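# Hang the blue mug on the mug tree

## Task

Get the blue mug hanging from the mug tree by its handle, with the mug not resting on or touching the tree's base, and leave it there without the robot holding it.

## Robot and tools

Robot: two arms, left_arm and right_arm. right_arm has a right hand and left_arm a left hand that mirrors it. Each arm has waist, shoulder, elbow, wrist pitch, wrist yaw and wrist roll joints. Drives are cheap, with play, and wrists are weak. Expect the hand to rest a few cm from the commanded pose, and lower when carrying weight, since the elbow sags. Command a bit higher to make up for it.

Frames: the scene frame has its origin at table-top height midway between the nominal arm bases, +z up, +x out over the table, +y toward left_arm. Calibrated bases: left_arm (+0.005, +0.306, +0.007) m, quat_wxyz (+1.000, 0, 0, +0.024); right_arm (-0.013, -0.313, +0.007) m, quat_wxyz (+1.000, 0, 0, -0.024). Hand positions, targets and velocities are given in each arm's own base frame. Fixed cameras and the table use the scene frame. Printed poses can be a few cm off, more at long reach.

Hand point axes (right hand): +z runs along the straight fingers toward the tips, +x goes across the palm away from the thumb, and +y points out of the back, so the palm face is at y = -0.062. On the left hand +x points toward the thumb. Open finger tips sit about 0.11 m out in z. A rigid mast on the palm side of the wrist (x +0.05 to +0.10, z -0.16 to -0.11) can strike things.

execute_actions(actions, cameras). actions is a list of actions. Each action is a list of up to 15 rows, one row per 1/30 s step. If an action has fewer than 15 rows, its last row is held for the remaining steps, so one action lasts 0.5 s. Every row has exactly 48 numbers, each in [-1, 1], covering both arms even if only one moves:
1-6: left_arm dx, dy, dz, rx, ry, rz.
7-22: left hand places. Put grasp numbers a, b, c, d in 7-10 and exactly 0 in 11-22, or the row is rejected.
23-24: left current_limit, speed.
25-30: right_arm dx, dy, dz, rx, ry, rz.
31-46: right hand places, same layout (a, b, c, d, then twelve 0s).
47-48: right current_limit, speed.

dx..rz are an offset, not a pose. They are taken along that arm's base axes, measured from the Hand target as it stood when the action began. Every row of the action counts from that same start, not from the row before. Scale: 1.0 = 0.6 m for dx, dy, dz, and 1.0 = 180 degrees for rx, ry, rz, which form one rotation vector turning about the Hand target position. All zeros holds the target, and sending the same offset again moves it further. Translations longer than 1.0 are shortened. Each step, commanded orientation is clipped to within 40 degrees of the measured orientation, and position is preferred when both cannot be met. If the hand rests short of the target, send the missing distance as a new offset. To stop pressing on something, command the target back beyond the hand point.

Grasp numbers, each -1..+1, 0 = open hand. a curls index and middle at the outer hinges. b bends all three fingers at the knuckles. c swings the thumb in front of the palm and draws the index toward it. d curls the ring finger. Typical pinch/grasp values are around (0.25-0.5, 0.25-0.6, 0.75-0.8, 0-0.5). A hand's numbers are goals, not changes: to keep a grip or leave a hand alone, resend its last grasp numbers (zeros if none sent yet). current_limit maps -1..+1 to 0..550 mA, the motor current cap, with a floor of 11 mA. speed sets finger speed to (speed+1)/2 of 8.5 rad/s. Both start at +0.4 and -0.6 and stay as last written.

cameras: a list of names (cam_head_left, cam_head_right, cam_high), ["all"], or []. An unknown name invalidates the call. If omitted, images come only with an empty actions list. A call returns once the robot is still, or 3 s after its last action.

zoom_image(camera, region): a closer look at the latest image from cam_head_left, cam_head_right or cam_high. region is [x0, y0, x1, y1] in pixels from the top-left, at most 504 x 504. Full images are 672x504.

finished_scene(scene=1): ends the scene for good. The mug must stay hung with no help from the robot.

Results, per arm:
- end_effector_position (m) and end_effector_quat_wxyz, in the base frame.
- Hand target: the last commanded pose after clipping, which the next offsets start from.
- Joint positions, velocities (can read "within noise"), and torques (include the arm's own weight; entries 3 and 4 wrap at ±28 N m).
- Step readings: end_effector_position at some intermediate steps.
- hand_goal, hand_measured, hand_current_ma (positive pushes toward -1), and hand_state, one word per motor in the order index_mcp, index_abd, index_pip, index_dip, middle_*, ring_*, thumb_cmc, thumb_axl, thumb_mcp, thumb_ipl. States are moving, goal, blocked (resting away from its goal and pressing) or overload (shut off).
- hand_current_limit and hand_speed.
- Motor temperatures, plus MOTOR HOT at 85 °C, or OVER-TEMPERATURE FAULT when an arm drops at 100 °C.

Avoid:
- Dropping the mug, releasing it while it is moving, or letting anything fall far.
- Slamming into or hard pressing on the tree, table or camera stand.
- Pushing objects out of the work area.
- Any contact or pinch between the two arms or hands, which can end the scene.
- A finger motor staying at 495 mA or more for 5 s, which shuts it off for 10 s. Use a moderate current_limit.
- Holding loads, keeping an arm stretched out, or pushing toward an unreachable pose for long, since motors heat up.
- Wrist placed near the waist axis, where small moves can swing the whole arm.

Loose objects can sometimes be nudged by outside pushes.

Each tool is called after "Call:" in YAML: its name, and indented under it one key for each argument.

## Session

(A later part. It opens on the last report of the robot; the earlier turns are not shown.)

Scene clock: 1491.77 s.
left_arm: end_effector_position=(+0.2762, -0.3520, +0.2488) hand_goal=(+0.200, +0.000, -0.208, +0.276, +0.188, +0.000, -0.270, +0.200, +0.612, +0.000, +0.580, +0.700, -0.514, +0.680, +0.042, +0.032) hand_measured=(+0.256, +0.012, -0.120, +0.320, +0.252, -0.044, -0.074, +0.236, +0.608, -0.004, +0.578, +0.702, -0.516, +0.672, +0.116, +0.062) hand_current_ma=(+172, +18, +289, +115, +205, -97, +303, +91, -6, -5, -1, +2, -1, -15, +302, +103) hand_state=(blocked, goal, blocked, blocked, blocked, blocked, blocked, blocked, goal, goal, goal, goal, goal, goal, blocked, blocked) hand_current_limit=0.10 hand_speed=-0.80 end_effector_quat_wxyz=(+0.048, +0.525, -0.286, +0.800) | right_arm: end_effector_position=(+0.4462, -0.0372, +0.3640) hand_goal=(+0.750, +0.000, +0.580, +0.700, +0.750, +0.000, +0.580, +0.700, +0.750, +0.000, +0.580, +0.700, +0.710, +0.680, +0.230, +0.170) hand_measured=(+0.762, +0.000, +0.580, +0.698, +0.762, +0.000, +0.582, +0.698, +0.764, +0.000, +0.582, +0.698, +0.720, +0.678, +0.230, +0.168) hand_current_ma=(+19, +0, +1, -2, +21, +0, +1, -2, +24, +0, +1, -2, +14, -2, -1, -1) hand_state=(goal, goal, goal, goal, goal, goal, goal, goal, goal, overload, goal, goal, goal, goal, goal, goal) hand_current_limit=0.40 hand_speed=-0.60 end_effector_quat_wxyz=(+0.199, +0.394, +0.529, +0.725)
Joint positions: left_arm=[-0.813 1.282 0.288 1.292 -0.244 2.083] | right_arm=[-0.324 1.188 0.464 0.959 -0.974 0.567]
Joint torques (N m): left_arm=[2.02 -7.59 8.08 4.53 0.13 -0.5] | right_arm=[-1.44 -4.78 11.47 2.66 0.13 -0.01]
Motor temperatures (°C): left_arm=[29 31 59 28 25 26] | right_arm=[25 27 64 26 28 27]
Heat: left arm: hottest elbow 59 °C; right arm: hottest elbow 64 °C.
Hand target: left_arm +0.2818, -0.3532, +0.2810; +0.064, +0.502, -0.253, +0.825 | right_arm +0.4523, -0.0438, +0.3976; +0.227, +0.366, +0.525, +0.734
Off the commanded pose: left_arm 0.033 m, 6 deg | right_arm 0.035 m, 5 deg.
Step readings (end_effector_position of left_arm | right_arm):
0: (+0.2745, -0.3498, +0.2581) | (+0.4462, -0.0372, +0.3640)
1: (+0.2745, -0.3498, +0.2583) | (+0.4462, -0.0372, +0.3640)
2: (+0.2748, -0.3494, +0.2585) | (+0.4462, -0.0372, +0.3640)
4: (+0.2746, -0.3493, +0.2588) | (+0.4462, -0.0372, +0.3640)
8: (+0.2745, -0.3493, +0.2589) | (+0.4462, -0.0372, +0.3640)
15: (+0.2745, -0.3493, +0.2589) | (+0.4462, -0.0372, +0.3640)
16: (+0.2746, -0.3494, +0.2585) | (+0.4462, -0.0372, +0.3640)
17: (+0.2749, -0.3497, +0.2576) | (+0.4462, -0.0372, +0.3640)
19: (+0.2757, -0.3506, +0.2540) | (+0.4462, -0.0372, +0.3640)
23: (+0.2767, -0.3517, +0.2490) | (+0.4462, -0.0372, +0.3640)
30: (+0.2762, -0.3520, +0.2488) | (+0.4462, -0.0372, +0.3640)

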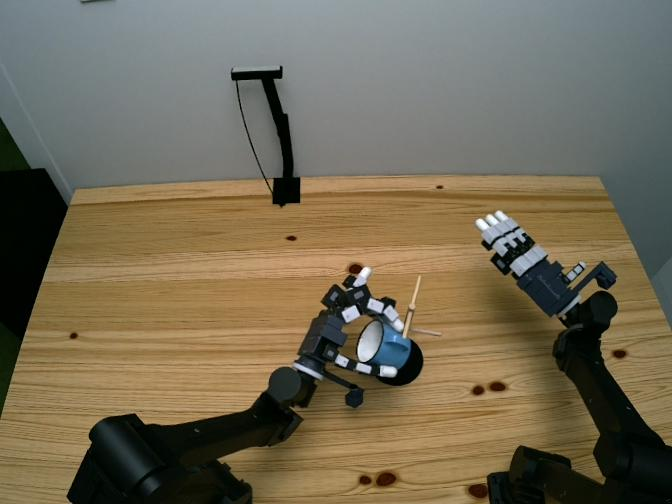

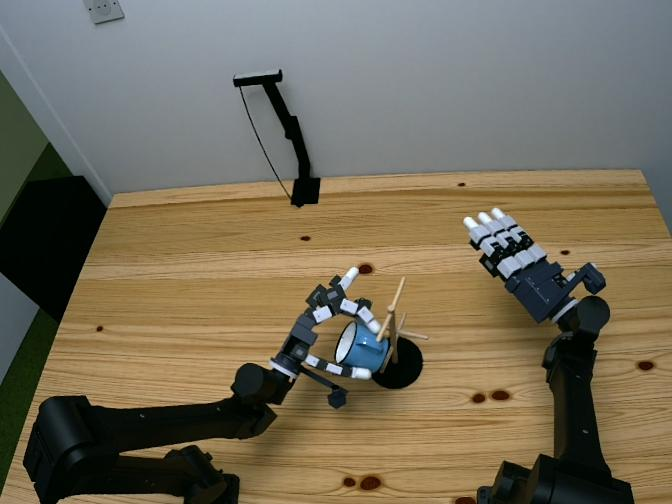

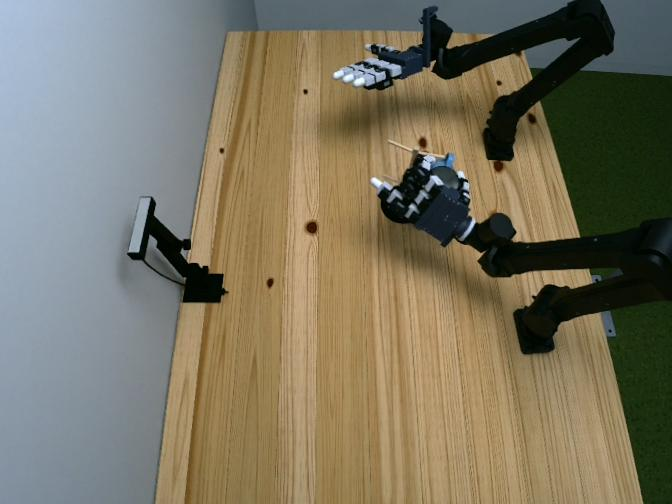

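Call:
execute_actions:
  actions:
    - [[0.0185,-0.0078,-0.0067,0,0,0,0.5,0.25,0.75,0,0,0,0,0,0,0,0,0,0,0,0,0,0.1,-0.8,0,0,0,0,0,0,0,0,0,0,0,0,0,0,0,0,0,0,0,0,0,0,0.4,-0.6]]
  cameras: ["all"]

Call:
zoom_image:
  camera: "cam_head_left"
  region: [360, 290, 430, 360]

Call:
zoom_image:
  camera: "cam_head_right"
  region: [335, 290, 405, 360]

Call:
zoom_image:
  camera: "cam_high"
  region: [405, 130, 475, 200]

Scene clock: 1558.70 s.
left_arm: end_effector_position=(+0.2823, -0.3540, +0.2356) hand_goal=(+0.200, +0.000, -0.208, +0.276, +0.188, +0.000, -0.270, +0.200, +0.612, +0.000, +0.580, +0.700, -0.514, +0.680, +0.042, +0.032) hand_measured=(+0.256, +0.012, -0.120, +0.320, +0.252, -0.044, -0.074, +0.236, +0.608, -0.004, +0.578, +0.702, -0.514, +0.672, +0.116, +0.062) hand_current_ma=(+172, +18, +289, +115, +205, -97, +303, +91, -6, -5, -1, +2, +0, -15, +303, +103) hand_state=(blocked, goal, blocked, blocked, blocked, blocked, blocked, blocked, goal, goal, goal, goal, goal, goal, blocked, blocked) hand_current_limit=0.10 hand_speed=-0.80 end_effector_quat_wxyz=(+0.047, +0.528, -0.296, +0.794) | right_arm: end_effector_position=(+0.4462, -0.0372, +0.3640) hand_goal=(+0.750, +0.000, +0.580, +0.700, +0.750, +0.000, +0.580, +0.700, +0.750, +0.000, +0.580, +0.700, +0.710, +0.680, +0.230, +0.170) hand_measured=(+0.762, +0.000, +0.580, +0.698, +0.762, +0.000, +0.582, +0.698, +0.764, +0.000, +0.582, +0.698, +0.720, +0.678, +0.230, +0.168) hand_current_ma=(+19, +0, +1, -2, +21, +0, +1, -2, +24, +0, +1, -2, +14, -2, -1, -1) hand_state=(goal, goal, goal, goal, goal, goal, goal, goal, goal, overload, goal, goal, goal, goal, goal, goal) hand_current_limit=0.40 hand_speed=-0.60 end_effector_quat_wxyz=(+0.199, +0.394, +0.529, +0.725)
Joint positions: left_arm=[-0.796 1.333 0.294 1.316 -0.218 2.083] | right_arm=[-0.324 1.188 0.464 0.959 -0.974 0.567]
Joint torques (N m): left_arm=[2.08 -8.29 8.95 4.53 0.11 -0.57] | right_arm=[-1.32 -4.72 11.45 2.71 0.14 -0.01]
Motor temperatures (°C): left_arm=[29 30 56 29 25 26] | right_arm=[25 27 65 26 28 27]
Heat: left arm: hottest elbow 56 °C; right arm: hottest elbow 65 °C.
Hand target: left_arm +0.2929, -0.3579, +0.2771; +0.064, +0.501, -0.253, +0.825 | right_arm +0.4523, -0.0438, +0.3976; +0.227, +0.366, +0.525, +0.734
Off the commanded pose: left_arm 0.043 m, 7 deg | right_arm 0.035 m, 5 deg.
Step readings (end_effector_position of left_arm | right_arm):
0: (+0.2762, -0.3520, +0.2488) | (+0.4462, -0.0372, +0.3640)
1: (+0.2766, -0.3518, +0.2486) | (+0.4462, -0.0372, +0.3640)
2: (+0.2778, -0.3514, +0.2481) | (+0.4462, -0.0372, +0.3640)
4: (+0.2821, -0.3511, +0.2440) | (+0.4462, -0.0372, +0.3640)
8: (+0.2823, -0.3540, +0.2355) | (+0.4462, -0.0372, +0.3640)
15: (+0.2823, -0.3540, +0.2356) | (+0.4462, -0.0372, +0.3640)

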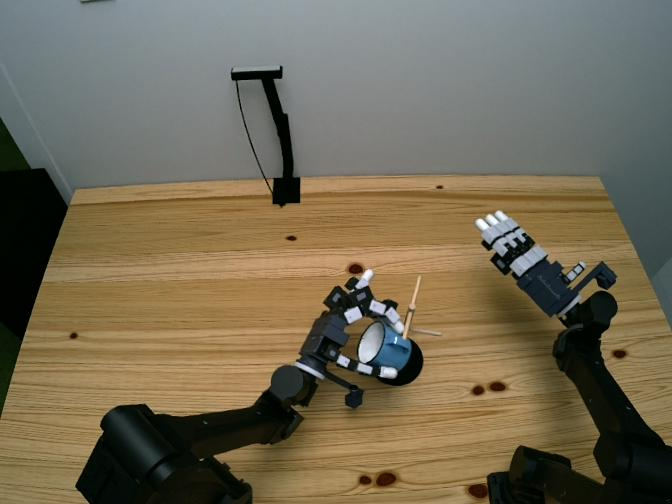

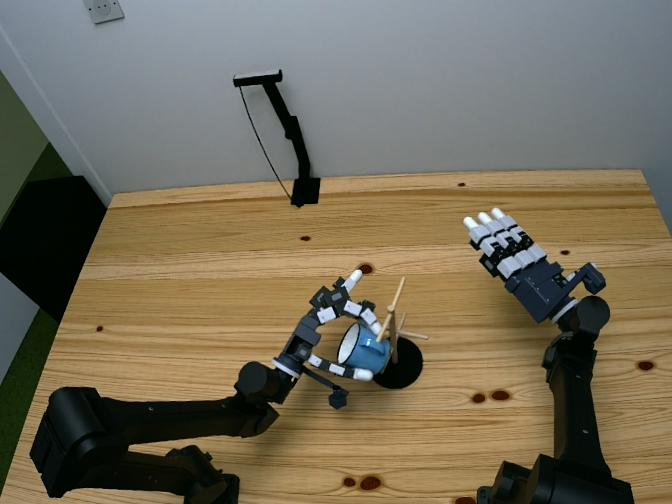

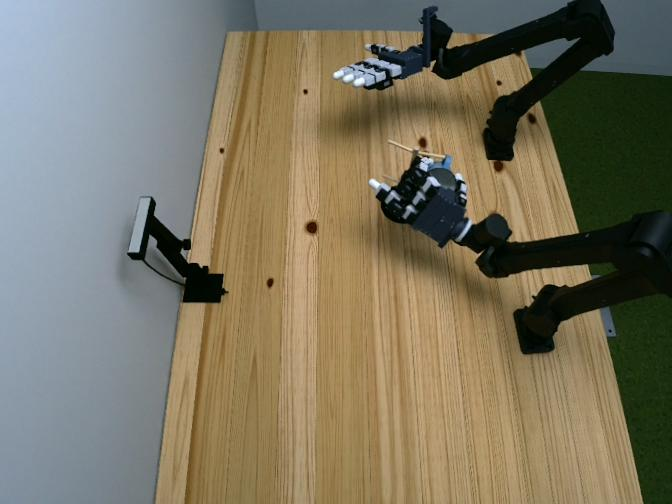

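Scaled by 7.200 from the camera's 672x504 image, which has a finer 960x720 frame.

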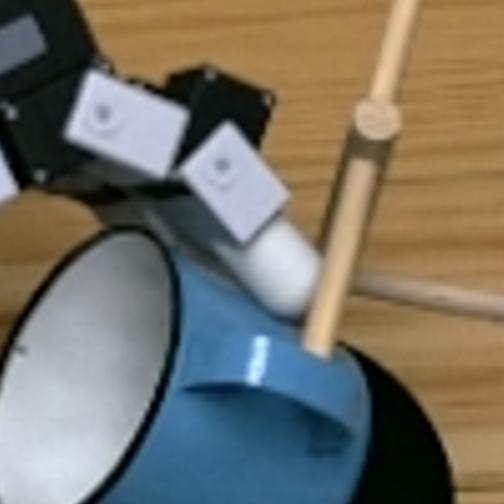

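Scaled by 7.200 from the camera's 672x504 image, which has a finer 960x720 frame.

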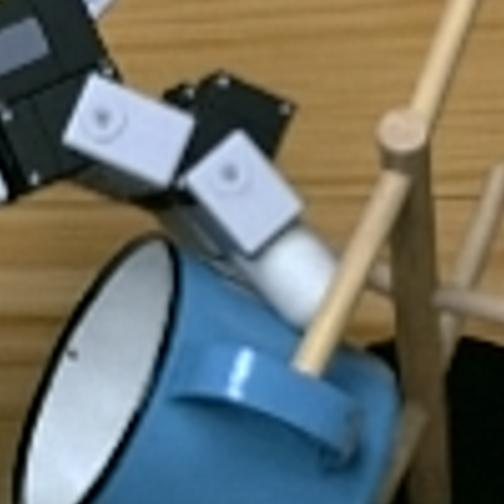

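Scaled by 7.200 from the camera's 672x504 image, which has a finer 960x720 frame.

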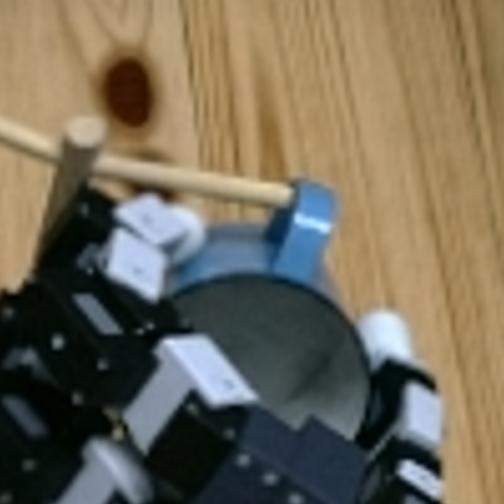

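Call:
execute_actions:
  actions:
    - [[0,0,0.025,0,0,0,0.5,0.25,0.75,0,0,0,0,0,0,0,0,0,0,0,0,0,0.1,-0.8,0,0,0,0,0,0,0,0,0,0,0,0,0,0,0,0,0,0,0,0,0,0,0.4,-0.6]]
  cameras: ["all"]

Call:
zoom_image:
  camera: "cam_head_left"
  region: [360, 290, 430, 360]

Call:
zoom_image:
  camera: "cam_head_right"
  region: [335, 290, 405, 360]

Call:
zoom_image:
  camera: "cam_high"
  region: [405, 130, 475, 200]

Scene clock: 1576.43 s.
left_arm: end_effector_position=(+0.2814, -0.3531, +0.2582) hand_goal=(+0.200, +0.000, -0.208, +0.276, +0.188, +0.000, -0.270, +0.200, +0.612, +0.000, +0.580, +0.700, -0.514, +0.680, +0.042, +0.032) hand_measured=(+0.256, +0.010, -0.120, +0.320, +0.252, -0.044, -0.074, +0.236, +0.608, -0.004, +0.578, +0.702, -0.516, +0.672, +0.116, +0.062) hand_current_ma=(+172, +15, +289, +115, +205, -97, +302, +91, -6, -5, -1, +2, -2, -15, +302, +103) hand_state=(blocked, goal, blocked, blocked, blocked, blocked, blocked, blocked, goal, goal, goal, goal, goal, goal, blocked, blocked) hand_current_limit=0.10 hand_speed=-0.80 end_effector_quat_wxyz=(+0.051, +0.515, -0.283, +0.808) | right_arm: end_effector_position=(+0.4462, -0.0372, +0.3640) hand_goal=(+0.750, +0.000, +0.580, +0.700, +0.750, +0.000, +0.580, +0.700, +0.750, +0.000, +0.580, +0.700, +0.710, +0.680, +0.230, +0.170) hand_measured=(+0.762, +0.000, +0.580, +0.698, +0.762, +0.000, +0.582, +0.698, +0.764, +0.000, +0.582, +0.698, +0.720, +0.678, +0.230, +0.168) hand_current_ma=(+19, +0, +1, -2, +21, +0, +1, -2, +24, +0, +1, -2, +14, -2, -1, -1) hand_state=(goal, goal, goal, goal, goal, goal, goal, goal, goal, overload, goal, goal, goal, goal, goal, goal) hand_current_limit=0.40 hand_speed=-0.60 end_effector_quat_wxyz=(+0.199, +0.394, +0.529, +0.725)
Joint positions: left_arm=[-0.796 1.285 0.307 1.301 -0.218 2.083] | right_arm=[-0.324 1.188 0.464 0.959 -0.974 0.567]
Joint velocities: left_arm=[-0.005 -0.015 0.007 0.002 -0.007 -0.154] | right_arm=[within noise]
Joint torques (N m): left_arm=[2.02 -9.29 9.55 2 0.07 -0.58] | right_arm=[-1.38 -4.54 11.47 2.66 0.12 -0.01]
Motor temperatures (°C): left_arm=[29 30 56 29 25 26] | right_arm=[25 27 65 26 28 27]
Heat: left arm: hottest elbow 56 °C; right arm: hottest elbow 65 °C.
Hand target: left_arm +0.2929, -0.3579, +0.2921; +0.064, +0.501, -0.253, +0.825 | right_arm +0.4523, -0.0438, +0.3976; +0.227, +0.366, +0.525, +0.734
Off the commanded pose: left_arm 0.036 m, 4 deg | right_arm 0.035 m, 5 deg.
Step readings (end_effector_position of left_arm | right_arm):
0: (+0.2823, -0.3540, +0.2356) | (+0.4462, -0.0372, +0.3640)
1: (+0.2822, -0.3540, +0.2364) | (+0.4462, -0.0372, +0.3640)
2: (+0.2821, -0.3539, +0.2373) | (+0.4462, -0.0372, +0.3640)
4: (+0.2811, -0.3529, +0.2447) | (+0.4462, -0.0372, +0.3640)
8: (+0.2813, -0.3518, +0.2556) | (+0.4462, -0.0372, +0.3640)
15: (+0.2814, -0.3531, +0.2582) | (+0.4462, -0.0372, +0.3640)

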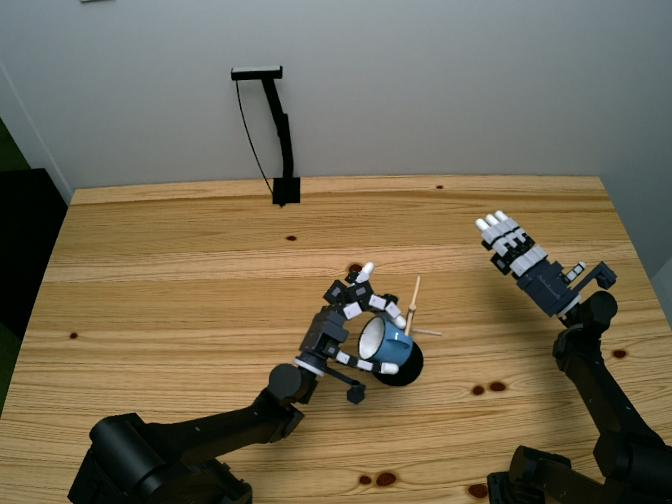

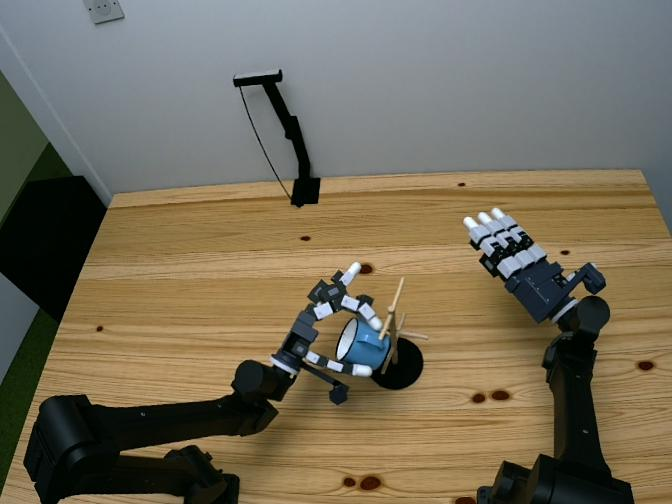

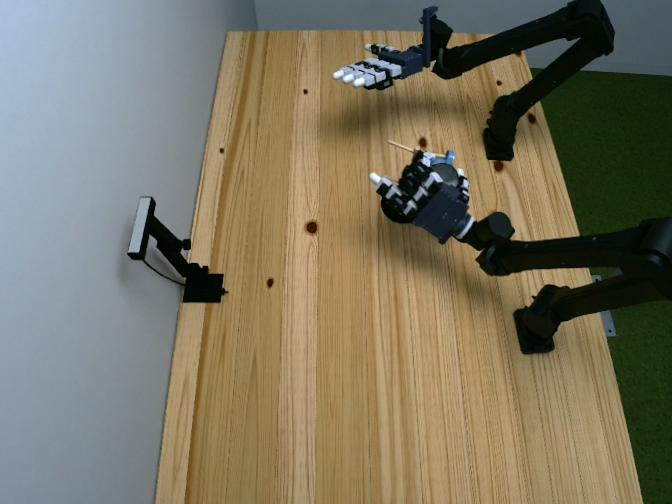

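Scaled by 7.200 from the camera's 672x504 image, which has a finer 960x720 frame.

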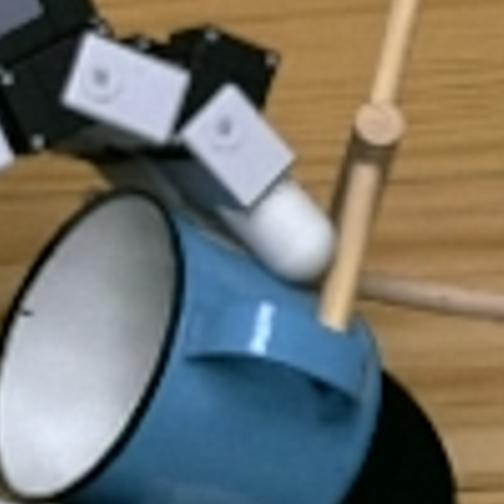

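Scaled by 7.200 from the camera's 672x504 image, which has a finer 960x720 frame.

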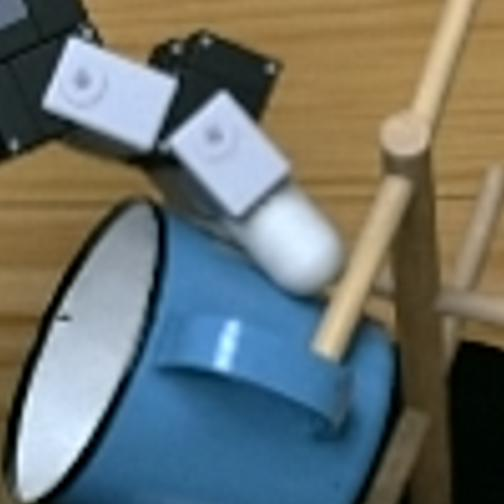

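Scaled by 7.200 from the camera's 672x504 image, which has a finer 960x720 frame.

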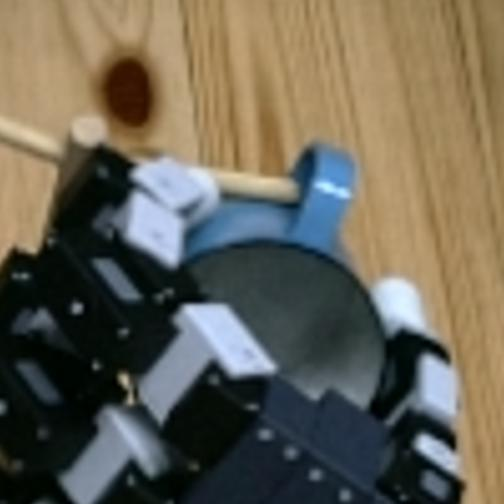

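Call:
execute_actions:
  actions:
    - [[0,0,-0.02,0,0,0,0.5,0.25,0.75,0,0,0,0,0,0,0,0,0,0,0,0,0,0.1,-0.8,0,0,0,0,0,0,0,0,0,0,0,0,0,0,0,0,0,0,0,0,0,0,0.4,-0.6]]

Scene clock: 1589.83 s.
left_arm: end_effector_position=(+0.2840, -0.3559, +0.2450) hand_goal=(+0.200, +0.000, -0.208, +0.276, +0.188, +0.000, -0.270, +0.200, +0.612, +0.000, +0.580, +0.700, -0.514, +0.680, +0.042, +0.032) hand_measured=(+0.256, +0.012, -0.120, +0.320, +0.252, -0.044, -0.074, +0.236, +0.608, -0.004, +0.578, +0.702, -0.516, +0.672, +0.116, +0.062) hand_current_ma=(+172, +18, +287, +115, +205, -97, +302, +91, -6, -5, -1, +2, -1, -15, +302, +103) hand_state=(blocked, goal, blocked, blocked, blocked, blocked, blocked, blocked, goal, goal, goal, goal, goal, goal, blocked, blocked) hand_current_limit=0.10 hand_speed=-0.80 end_effector_quat_wxyz=(+0.049, +0.524, -0.291, +0.799) | right_arm: end_effector_position=(+0.4462, -0.0372, +0.3640) hand_goal=(+0.750, +0.000, +0.580, +0.700, +0.750, +0.000, +0.580, +0.700, +0.750, +0.000, +0.580, +0.700, +0.710, +0.680, +0.230, +0.170) hand_measured=(+0.762, +0.000, +0.580, +0.698, +0.762, +0.000, +0.582, +0.698, +0.764, +0.000, +0.582, +0.698, +0.720, +0.678, +0.230, +0.168) hand_current_ma=(+19, +0, +1, -2, +21, +0, +1, -2, +24, +0, +1, -2, +14, -2, -1, -1) hand_state=(goal, goal, goal, goal, goal, goal, goal, goal, goal, overload, goal, goal, goal, goal, goal, goal) hand_current_limit=0.40 hand_speed=-0.60 end_effector_quat_wxyz=(+0.199, +0.394, +0.529, +0.725)
Joint positions: left_arm=[-0.796 1.319 0.307 1.306 -0.218 2.081] | right_arm=[-0.324 1.188 0.464 0.959 -0.974 0.567]
Joint torques (N m): left_arm=[1.96 -8.12 8.5 4.3 0.07 -0.56] | right_arm=[-1.32 -4.78 11.49 2.66 0.13 0.01]
Motor temperatures (°C): left_arm=[29 30 57 29 25 26] | right_arm=[25 27 65 26 28 27]
Heat: left arm: hottest elbow 57 °C; right arm: hottest elbow 65 °C.
Hand target: left_arm +0.2928, -0.3579, +0.2802; +0.064, +0.501, -0.253, +0.825 | right_arm +0.4523, -0.0438, +0.3976; +0.227, +0.366, +0.525, +0.734
Off the commanded pose: left_arm 0.036 m, 6 deg | right_arm 0.035 m, 5 deg.
Step readings (end_effector_position of left_arm | right_arm):
0: (+0.2814, -0.3531, +0.2582) | (+0.4462, -0.0372, +0.3640)
1: (+0.2815, -0.3533, +0.2576) | (+0.4462, -0.0372, +0.3640)
2: (+0.2818, -0.3535, +0.2564) | (+0.4462, -0.0372, +0.3640)
4: (+0.2837, -0.3539, +0.2520) | (+0.4462, -0.0372, +0.3640)
8: (+0.2853, -0.3551, +0.2452) | (+0.4462, -0.0372, +0.3640)
15: (+0.2840, -0.3559, +0.2450) | (+0.4462, -0.0372, +0.3640)

Call:
execute_actions:
  actions:
    - [[0.0185,-0.0078,0.01,0,0,0,0.5,0.25,0.75,0,0,0,0,0,0,0,0,0,0,0,0,0,0.1,-0.8,0,0,0,0,0,0,0,0,0,0,0,0,0,0,0,0,0,0,0,0,0,0,0.4,-0.6]]
  cameras: ["all"]

Call:
zoom_image:
  camera: "cam_head_left"
  region: [360, 290, 430, 360]

Call:
zoom_image:
  camera: "cam_head_right"
  region: [335, 290, 405, 360]

Call:
zoom_image:
  camera: "cam_high"
  region: [405, 130, 475, 200]

Scene clock: 1600.17 s.
left_arm: end_effector_position=(+0.2919, -0.3575, +0.2554) hand_goal=(+0.200, +0.000, -0.208, +0.276, +0.188, +0.000, -0.270, +0.200, +0.612, +0.000, +0.580, +0.700, -0.514, +0.680, +0.042, +0.032) hand_measured=(+0.256, +0.012, -0.120, +0.320, +0.252, -0.044, -0.074, +0.236, +0.608, -0.004, +0.578, +0.702, -0.516, +0.672, +0.116, +0.062) hand_current_ma=(+172, +17, +287, +115, +205, -97, +302, +91, -6, -5, -1, +2, -1, -15, +302, +103) hand_state=(blocked, goal, blocked, blocked, blocked, blocked, blocked, blocked, goal, goal, goal, goal, goal, goal, blocked, blocked) hand_current_limit=0.10 hand_speed=-0.80 end_effector_quat_wxyz=(+0.049, +0.516, -0.286, +0.806) | right_arm: end_effector_position=(+0.4462, -0.0372, +0.3640) hand_goal=(+0.750, +0.000, +0.580, +0.700, +0.750, +0.000, +0.580, +0.700, +0.750, +0.000, +0.580, +0.700, +0.710, +0.680, +0.230, +0.170) hand_measured=(+0.762, +0.000, +0.580, +0.698, +0.762, +0.000, +0.582, +0.698, +0.764, +0.000, +0.582, +0.698, +0.720, +0.678, +0.230, +0.168) hand_current_ma=(+19, +0, +1, -2, +21, +0, +1, -2, +24, +0, +1, -2, +14, -2, -1, -1) hand_state=(goal, goal, goal, goal, goal, goal, goal, goal, goal, overload, goal, goal, goal, goal, goal, goal) hand_current_limit=0.40 hand_speed=-0.60 end_effector_quat_wxyz=(+0.199, +0.394, +0.529, +0.725)
Joint positions: left_arm=[-0.779 1.321 0.331 1.306 -0.202 2.081] | right_arm=[-0.324 1.188 0.464 0.959 -0.974 0.567]
Joint torques (N m): left_arm=[1.96 -7.88 9.33 3.1 0.09 -0.63] | right_arm=[-1.44 -4.84 11.48 2.66 0.11 0]
Motor temperatures (°C): left_arm=[29 30 57 29 25 26] | right_arm=[25 27 65 26 28 27]
Heat: left arm: hottest elbow 57 °C; right arm: hottest elbow 65 °C.
Hand target: left_arm +0.3039, -0.3626, +0.2860; +0.064, +0.502, -0.253, +0.825 | right_arm +0.4523, -0.0438, +0.3976; +0.227, +0.366, +0.525, +0.734
Off the commanded pose: left_arm 0.033 m, 5 deg | right_arm 0.035 m, 5 deg.
Step readings (end_effector_position of left_arm | right_arm):
0: (+0.2840, -0.3559, +0.2450) | (+0.4462, -0.0372, +0.3640)
1: (+0.2847, -0.3556, +0.2453) | (+0.4462, -0.0372, +0.3640)
2: (+0.2858, -0.3552, +0.2460) | (+0.4462, -0.0372, +0.3640)
4: (+0.2879, -0.3551, +0.2478) | (+0.4462, -0.0372, +0.3640)
8: (+0.2912, -0.3568, +0.2538) | (+0.4462, -0.0372, +0.3640)
15: (+0.2919, -0.3575, +0.2555) | (+0.4462, -0.0372, +0.3640)

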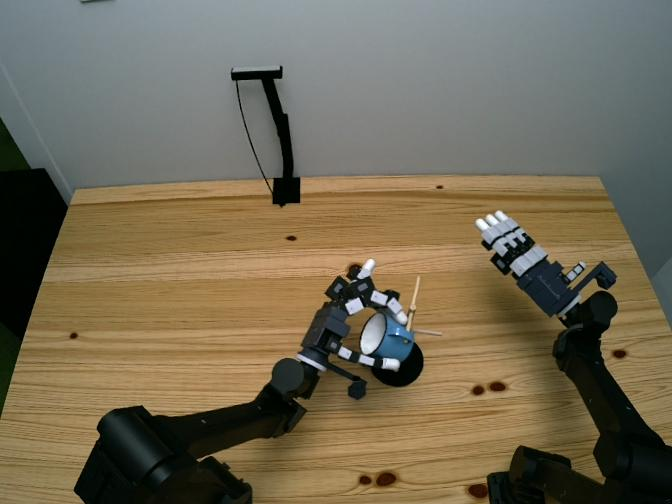

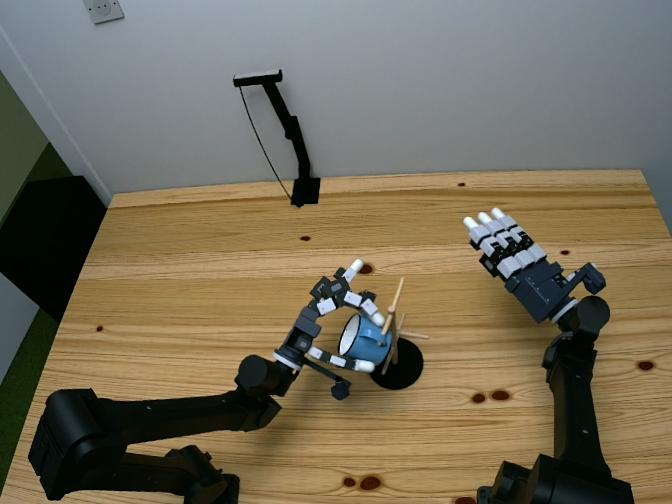

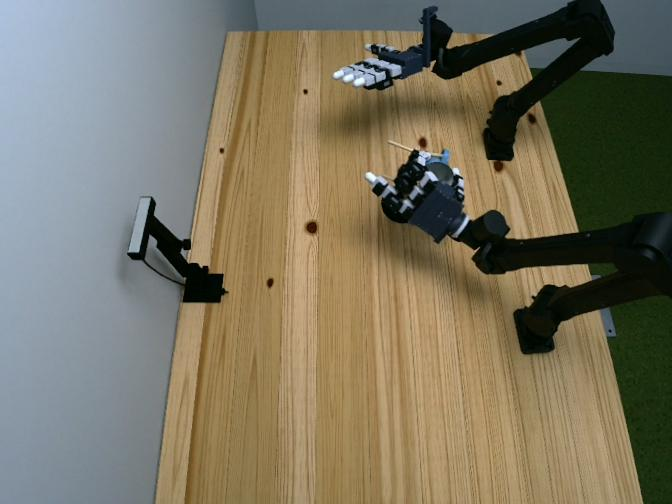

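Scaled by 7.200 from the camera's 672x504 image, which has a finer 960x720 frame.

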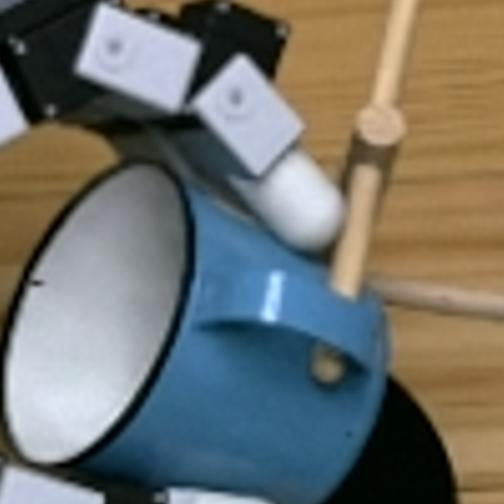

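Scaled by 7.200 from the camera's 672x504 image, which has a finer 960x720 frame.

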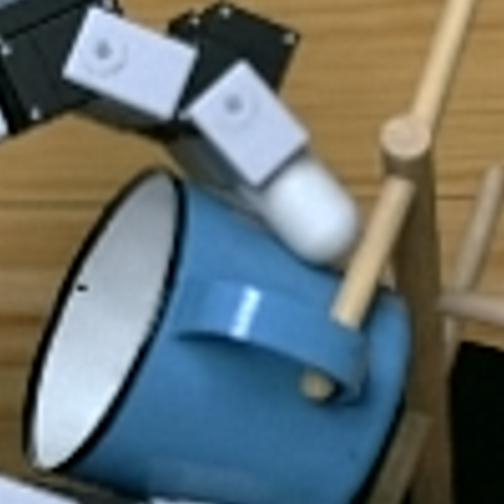

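Scaled by 7.200 from the camera's 672x504 image, which has a finer 960x720 frame.

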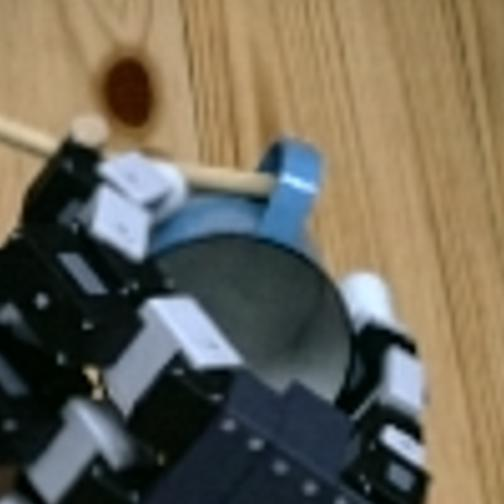

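Call:
execute_actions:
  actions:
    - [[0.013,-0.0055,0.002,0,0,0,0.5,0.25,0.75,0,0,0,0,0,0,0,0,0,0,0,0,0,0.1,-0.8,0,0,0,0,0,0,0,0,0,0,0,0,0,0,0,0,0,0,0,0,0,0,0.4,-0.6]]
  cameras: ["all"]

Scene clock: 1625.33 s.
left_arm: end_effector_position=(+0.2992, -0.3604, +0.2548) hand_goal=(+0.200, +0.000, -0.208, +0.276, +0.188, +0.000, -0.270, +0.200, +0.612, +0.000, +0.580, +0.700, -0.514, +0.680, +0.042, +0.032) hand_measured=(+0.256, +0.012, -0.120, +0.320, +0.252, -0.044, -0.074, +0.236, +0.608, -0.004, +0.578, +0.702, -0.516, +0.672, +0.116, +0.062) hand_current_ma=(+172, +17, +287, +115, +205, -97, +302, +91, -6, -5, -1, +2, -1, -15, +302, +103) hand_state=(blocked, goal, blocked, blocked, blocked, blocked, blocked, blocked, goal, goal, goal, goal, goal, goal, blocked, blocked) hand_current_limit=0.10 hand_speed=-0.80 end_effector_quat_wxyz=(+0.048, +0.516, -0.287, +0.806) | right_arm: end_effector_position=(+0.4462, -0.0372, +0.3640) hand_goal=(+0.750, +0.000, +0.580, +0.700, +0.750, +0.000, +0.580, +0.700, +0.750, +0.000, +0.580, +0.700, +0.710, +0.680, +0.230, +0.170) hand_measured=(+0.762, +0.000, +0.580, +0.698, +0.762, +0.000, +0.582, +0.698, +0.764, +0.000, +0.582, +0.698, +0.720, +0.678, +0.230, +0.168) hand_current_ma=(+19, +0, +1, -2, +21, +0, +1, -2, +24, +0, +1, -2, +14, -2, -1, -1) hand_state=(goal, goal, goal, goal, goal, goal, goal, goal, goal, overload, goal, goal, goal, goal, goal, goal) hand_current_limit=0.40 hand_speed=-0.60 end_effector_quat_wxyz=(+0.199, +0.394, +0.529, +0.725)
Joint positions: left_arm=[-0.769 1.341 0.349 1.306 -0.193 2.081] | right_arm=[-0.324 1.188 0.464 0.959 -0.974 0.567]
Joint torques (N m): left_arm=[2.02 -8.41 9.55 2.92 0.1 -0.67] | right_arm=[-1.49 -5.07 11.52 2.67 0.11 -0.02]
Motor temperatures (°C): left_arm=[29 30 54 29 25 26] | right_arm=[25 27 66 26 28 27]
Heat: left arm: hottest elbow 54 °C; right arm: hottest elbow 66 °C.
Hand target: left_arm +0.3118, -0.3658, +0.2872; +0.064, +0.502, -0.253, +0.825 | right_arm +0.4523, -0.0438, +0.3976; +0.227, +0.366, +0.525, +0.734
Off the commanded pose: left_arm 0.035 m, 5 deg | right_arm 0.035 m, 5 deg.
Step readings (end_effector_position of left_arm | right_arm):
0: (+0.2919, -0.3575, +0.2554) | (+0.4462, -0.0372, +0.3640)
1: (+0.2926, -0.3574, +0.2556) | (+0.4462, -0.0372, +0.3640)
2: (+0.2928, -0.3581, +0.2559) | (+0.4462, -0.0372, +0.3640)
4: (+0.2959, -0.3594, +0.2555) | (+0.4462, -0.0372, +0.3640)
8: (+0.2991, -0.3603, +0.2550) | (+0.4462, -0.0372, +0.3640)
15: (+0.2992, -0.3604, +0.2548) | (+0.4462, -0.0372, +0.3640)

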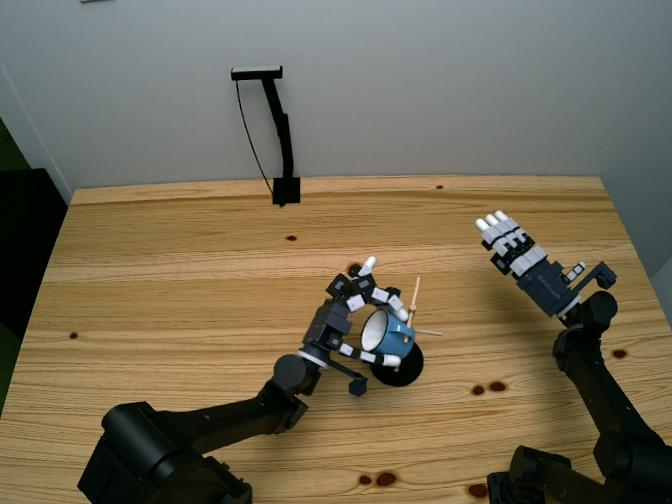

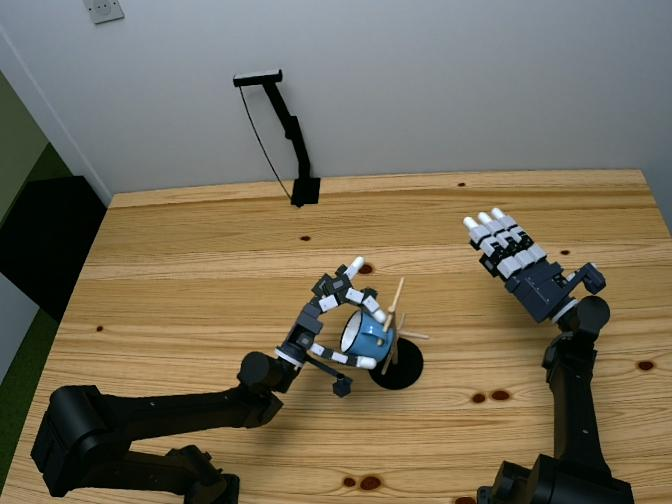

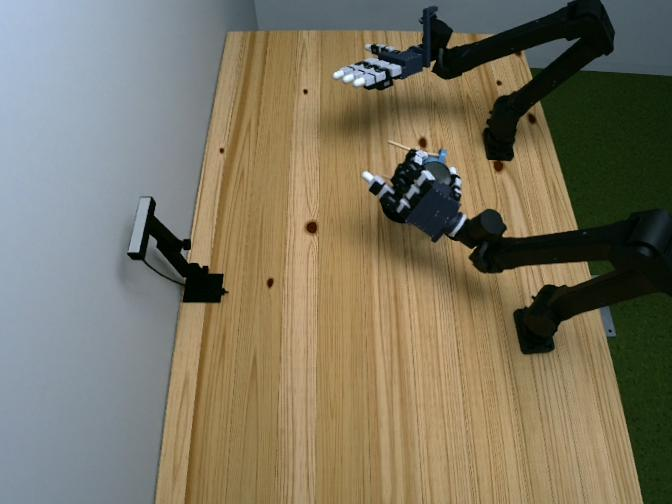

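Call:
zoom_image:
  camera: "cam_head_left"
  region: [360, 270, 450, 360]

Call:
zoom_image:
  camera: "cam_head_right"
  region: [335, 270, 435, 370]

Call:
zoom_image:
  camera: "cam_high"
  region: [385, 130, 475, 220]

Scaled by 5.600 from the camera's 672x504 image, which has a finer 960x720 frame.

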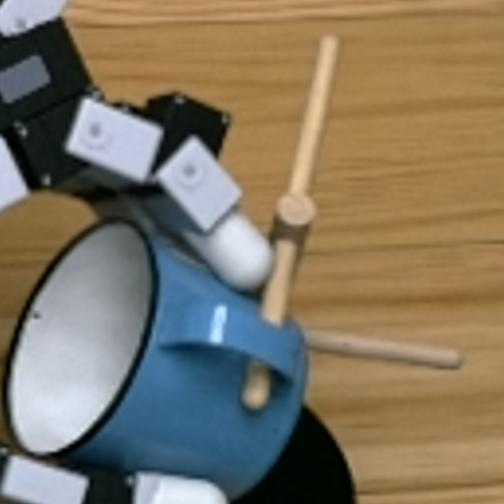

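Scaled by 5.040 from the camera's 672x504 image, which has a finer 960x720 frame.

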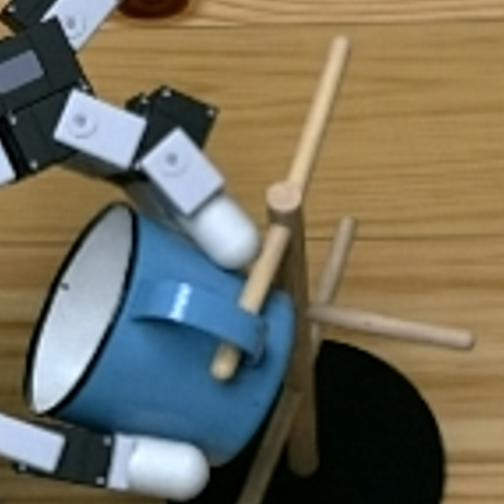

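Scaled by 5.600 from the camera's 672x504 image, which has a finer 960x720 frame.

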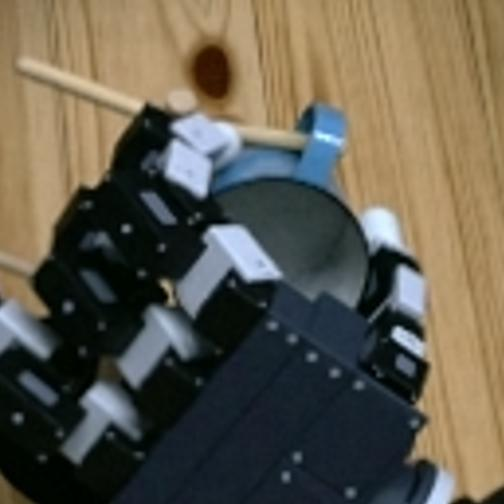

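Call:
execute_actions:
  actions:
    - [[0.0065,-0.0028,-0.008,0,0,0,0.5,0.25,0.75,0,0,0,0,0,0,0,0,0,0,0,0,0,0.1,-0.8,0,0,0,0,0,0,0,0,0,0,0,0,0,0,0,0,0,0,0,0,0,0,0.4,-0.6]]
  cameras: ["cam_head_left","cam_head_right","cam_high"]

Call:
zoom_image:
  camera: "cam_head_left"
  region: [360, 270, 450, 360]

Call:
zoom_image:
  camera: "cam_head_right"
  region: [335, 270, 435, 370]

Call:
zoom_image:
  camera: "cam_high"
  region: [385, 130, 475, 220]

Scene clock: 1684.60 s.
left_arm: end_effector_position=(+0.3042, -0.3636, +0.2458) hand_goal=(+0.200, +0.000, -0.208, +0.276, +0.188, +0.000, -0.270, +0.200, +0.612, +0.000, +0.580, +0.700, -0.514, +0.680, +0.042, +0.032) hand_measured=(+0.256, +0.012, -0.122, +0.320, +0.252, -0.044, -0.074, +0.236, +0.608, -0.004, +0.578, +0.702, -0.516, +0.672, +0.116, +0.062) hand_current_ma=(+172, +20, +283, +115, +205, -97, +302, +91, -6, -5, -1, +2, -1, -15, +303, +103) hand_state=(blocked, goal, blocked, blocked, blocked, blocked, blocked, blocked, goal, goal, goal, goal, goal, goal, blocked, blocked) hand_current_limit=0.10 hand_speed=-0.80 end_effector_quat_wxyz=(+0.048, +0.523, -0.291, +0.800) | right_arm: end_effector_position=(+0.4462, -0.0372, +0.3640) hand_goal=(+0.750, +0.000, +0.580, +0.700, +0.750, +0.000, +0.580, +0.700, +0.750, +0.000, +0.580, +0.700, +0.710, +0.680, +0.230, +0.170) hand_measured=(+0.762, +0.000, +0.580, +0.698, +0.762, +0.000, +0.582, +0.698, +0.764, +0.000, +0.582, +0.698, +0.720, +0.678, +0.230, +0.168) hand_current_ma=(+19, +0, +1, -2, +21, +0, +1, -2, +24, +0, +1, -2, +14, -2, -1, -1) hand_state=(goal, goal, goal, goal, goal, goal, goal, goal, goal, overload, goal, goal, goal, goal, goal, goal) hand_current_limit=0.40 hand_speed=-0.60 end_effector_quat_wxyz=(+0.199, +0.394, +0.529, +0.725)
Joint positions: left_arm=[-0.765 1.371 0.358 1.306 -0.188 2.075] | right_arm=[-0.324 1.188 0.464 0.959 -0.974 0.567]
Joint torques (N m): left_arm=[2.02 -8.88 9.17 3.89 0.1 -0.62] | right_arm=[-1.32 -4.89 11.49 2.66 0.12 0]
Motor temperatures (°C): left_arm=[28 31 57 29 25 26] | right_arm=[25 27 66 26 28 27]
Heat: left arm: hottest elbow 57 °C; right arm: hottest elbow 66 °C.
Hand target: left_arm +0.3157, -0.3676, +0.2824; +0.064, +0.502, -0.253, +0.825 | right_arm +0.4523, -0.0438, +0.3976; +0.227, +0.366, +0.525, +0.734
Off the commanded pose: left_arm 0.039 m, 6 deg | right_arm 0.035 m, 5 deg.
Step readings (end_effector_position of left_arm | right_arm):
0: (+0.2992, -0.3604, +0.2548) | (+0.4462, -0.0372, +0.3640)
1: (+0.2994, -0.3604, +0.2549) | (+0.4462, -0.0372, +0.3640)
2: (+0.2998, -0.3610, +0.2540) | (+0.4462, -0.0372, +0.3640)
4: (+0.3025, -0.3619, +0.2519) | (+0.4462, -0.0372, +0.3640)
8: (+0.3050, -0.3628, +0.2468) | (+0.4462, -0.0372, +0.3640)
15: (+0.3042, -0.3636, +0.2458) | (+0.4462, -0.0372, +0.3640)

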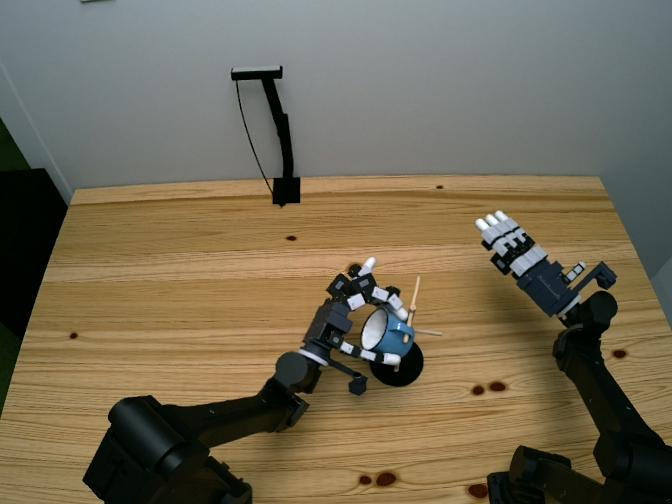

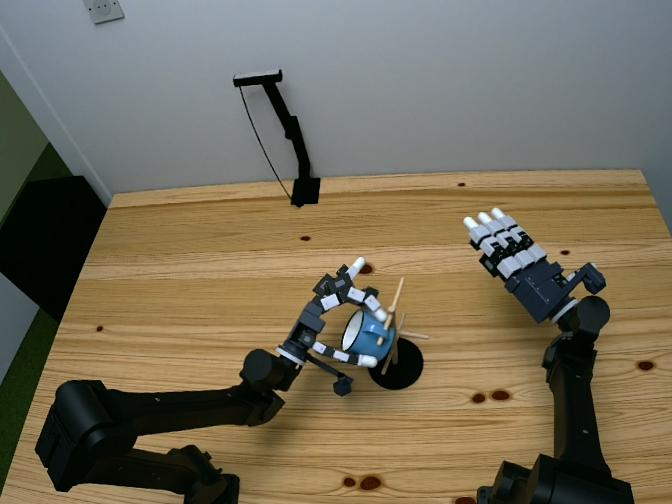

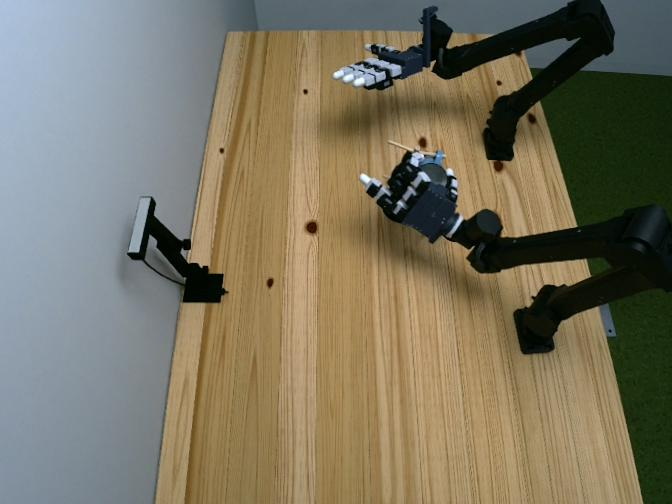

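Scaled by 5.600 from the camera's 672x504 image, which has a finer 960x720 frame.

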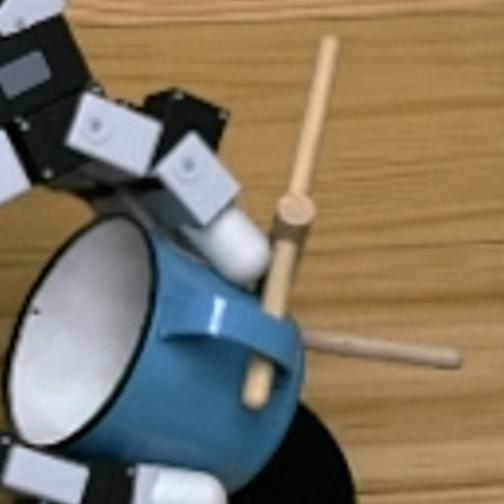

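Scaled by 5.040 from the camera's 672x504 image, which has a finer 960x720 frame.

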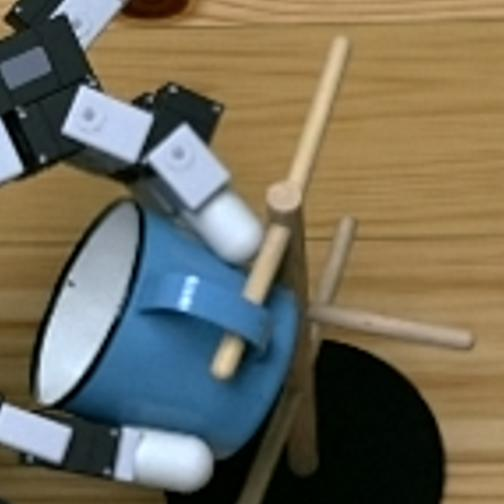

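Scaled by 5.600 from the camera's 672x504 image, which has a finer 960x720 frame.

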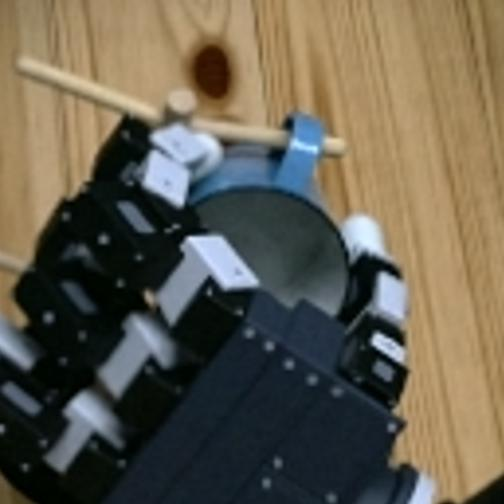

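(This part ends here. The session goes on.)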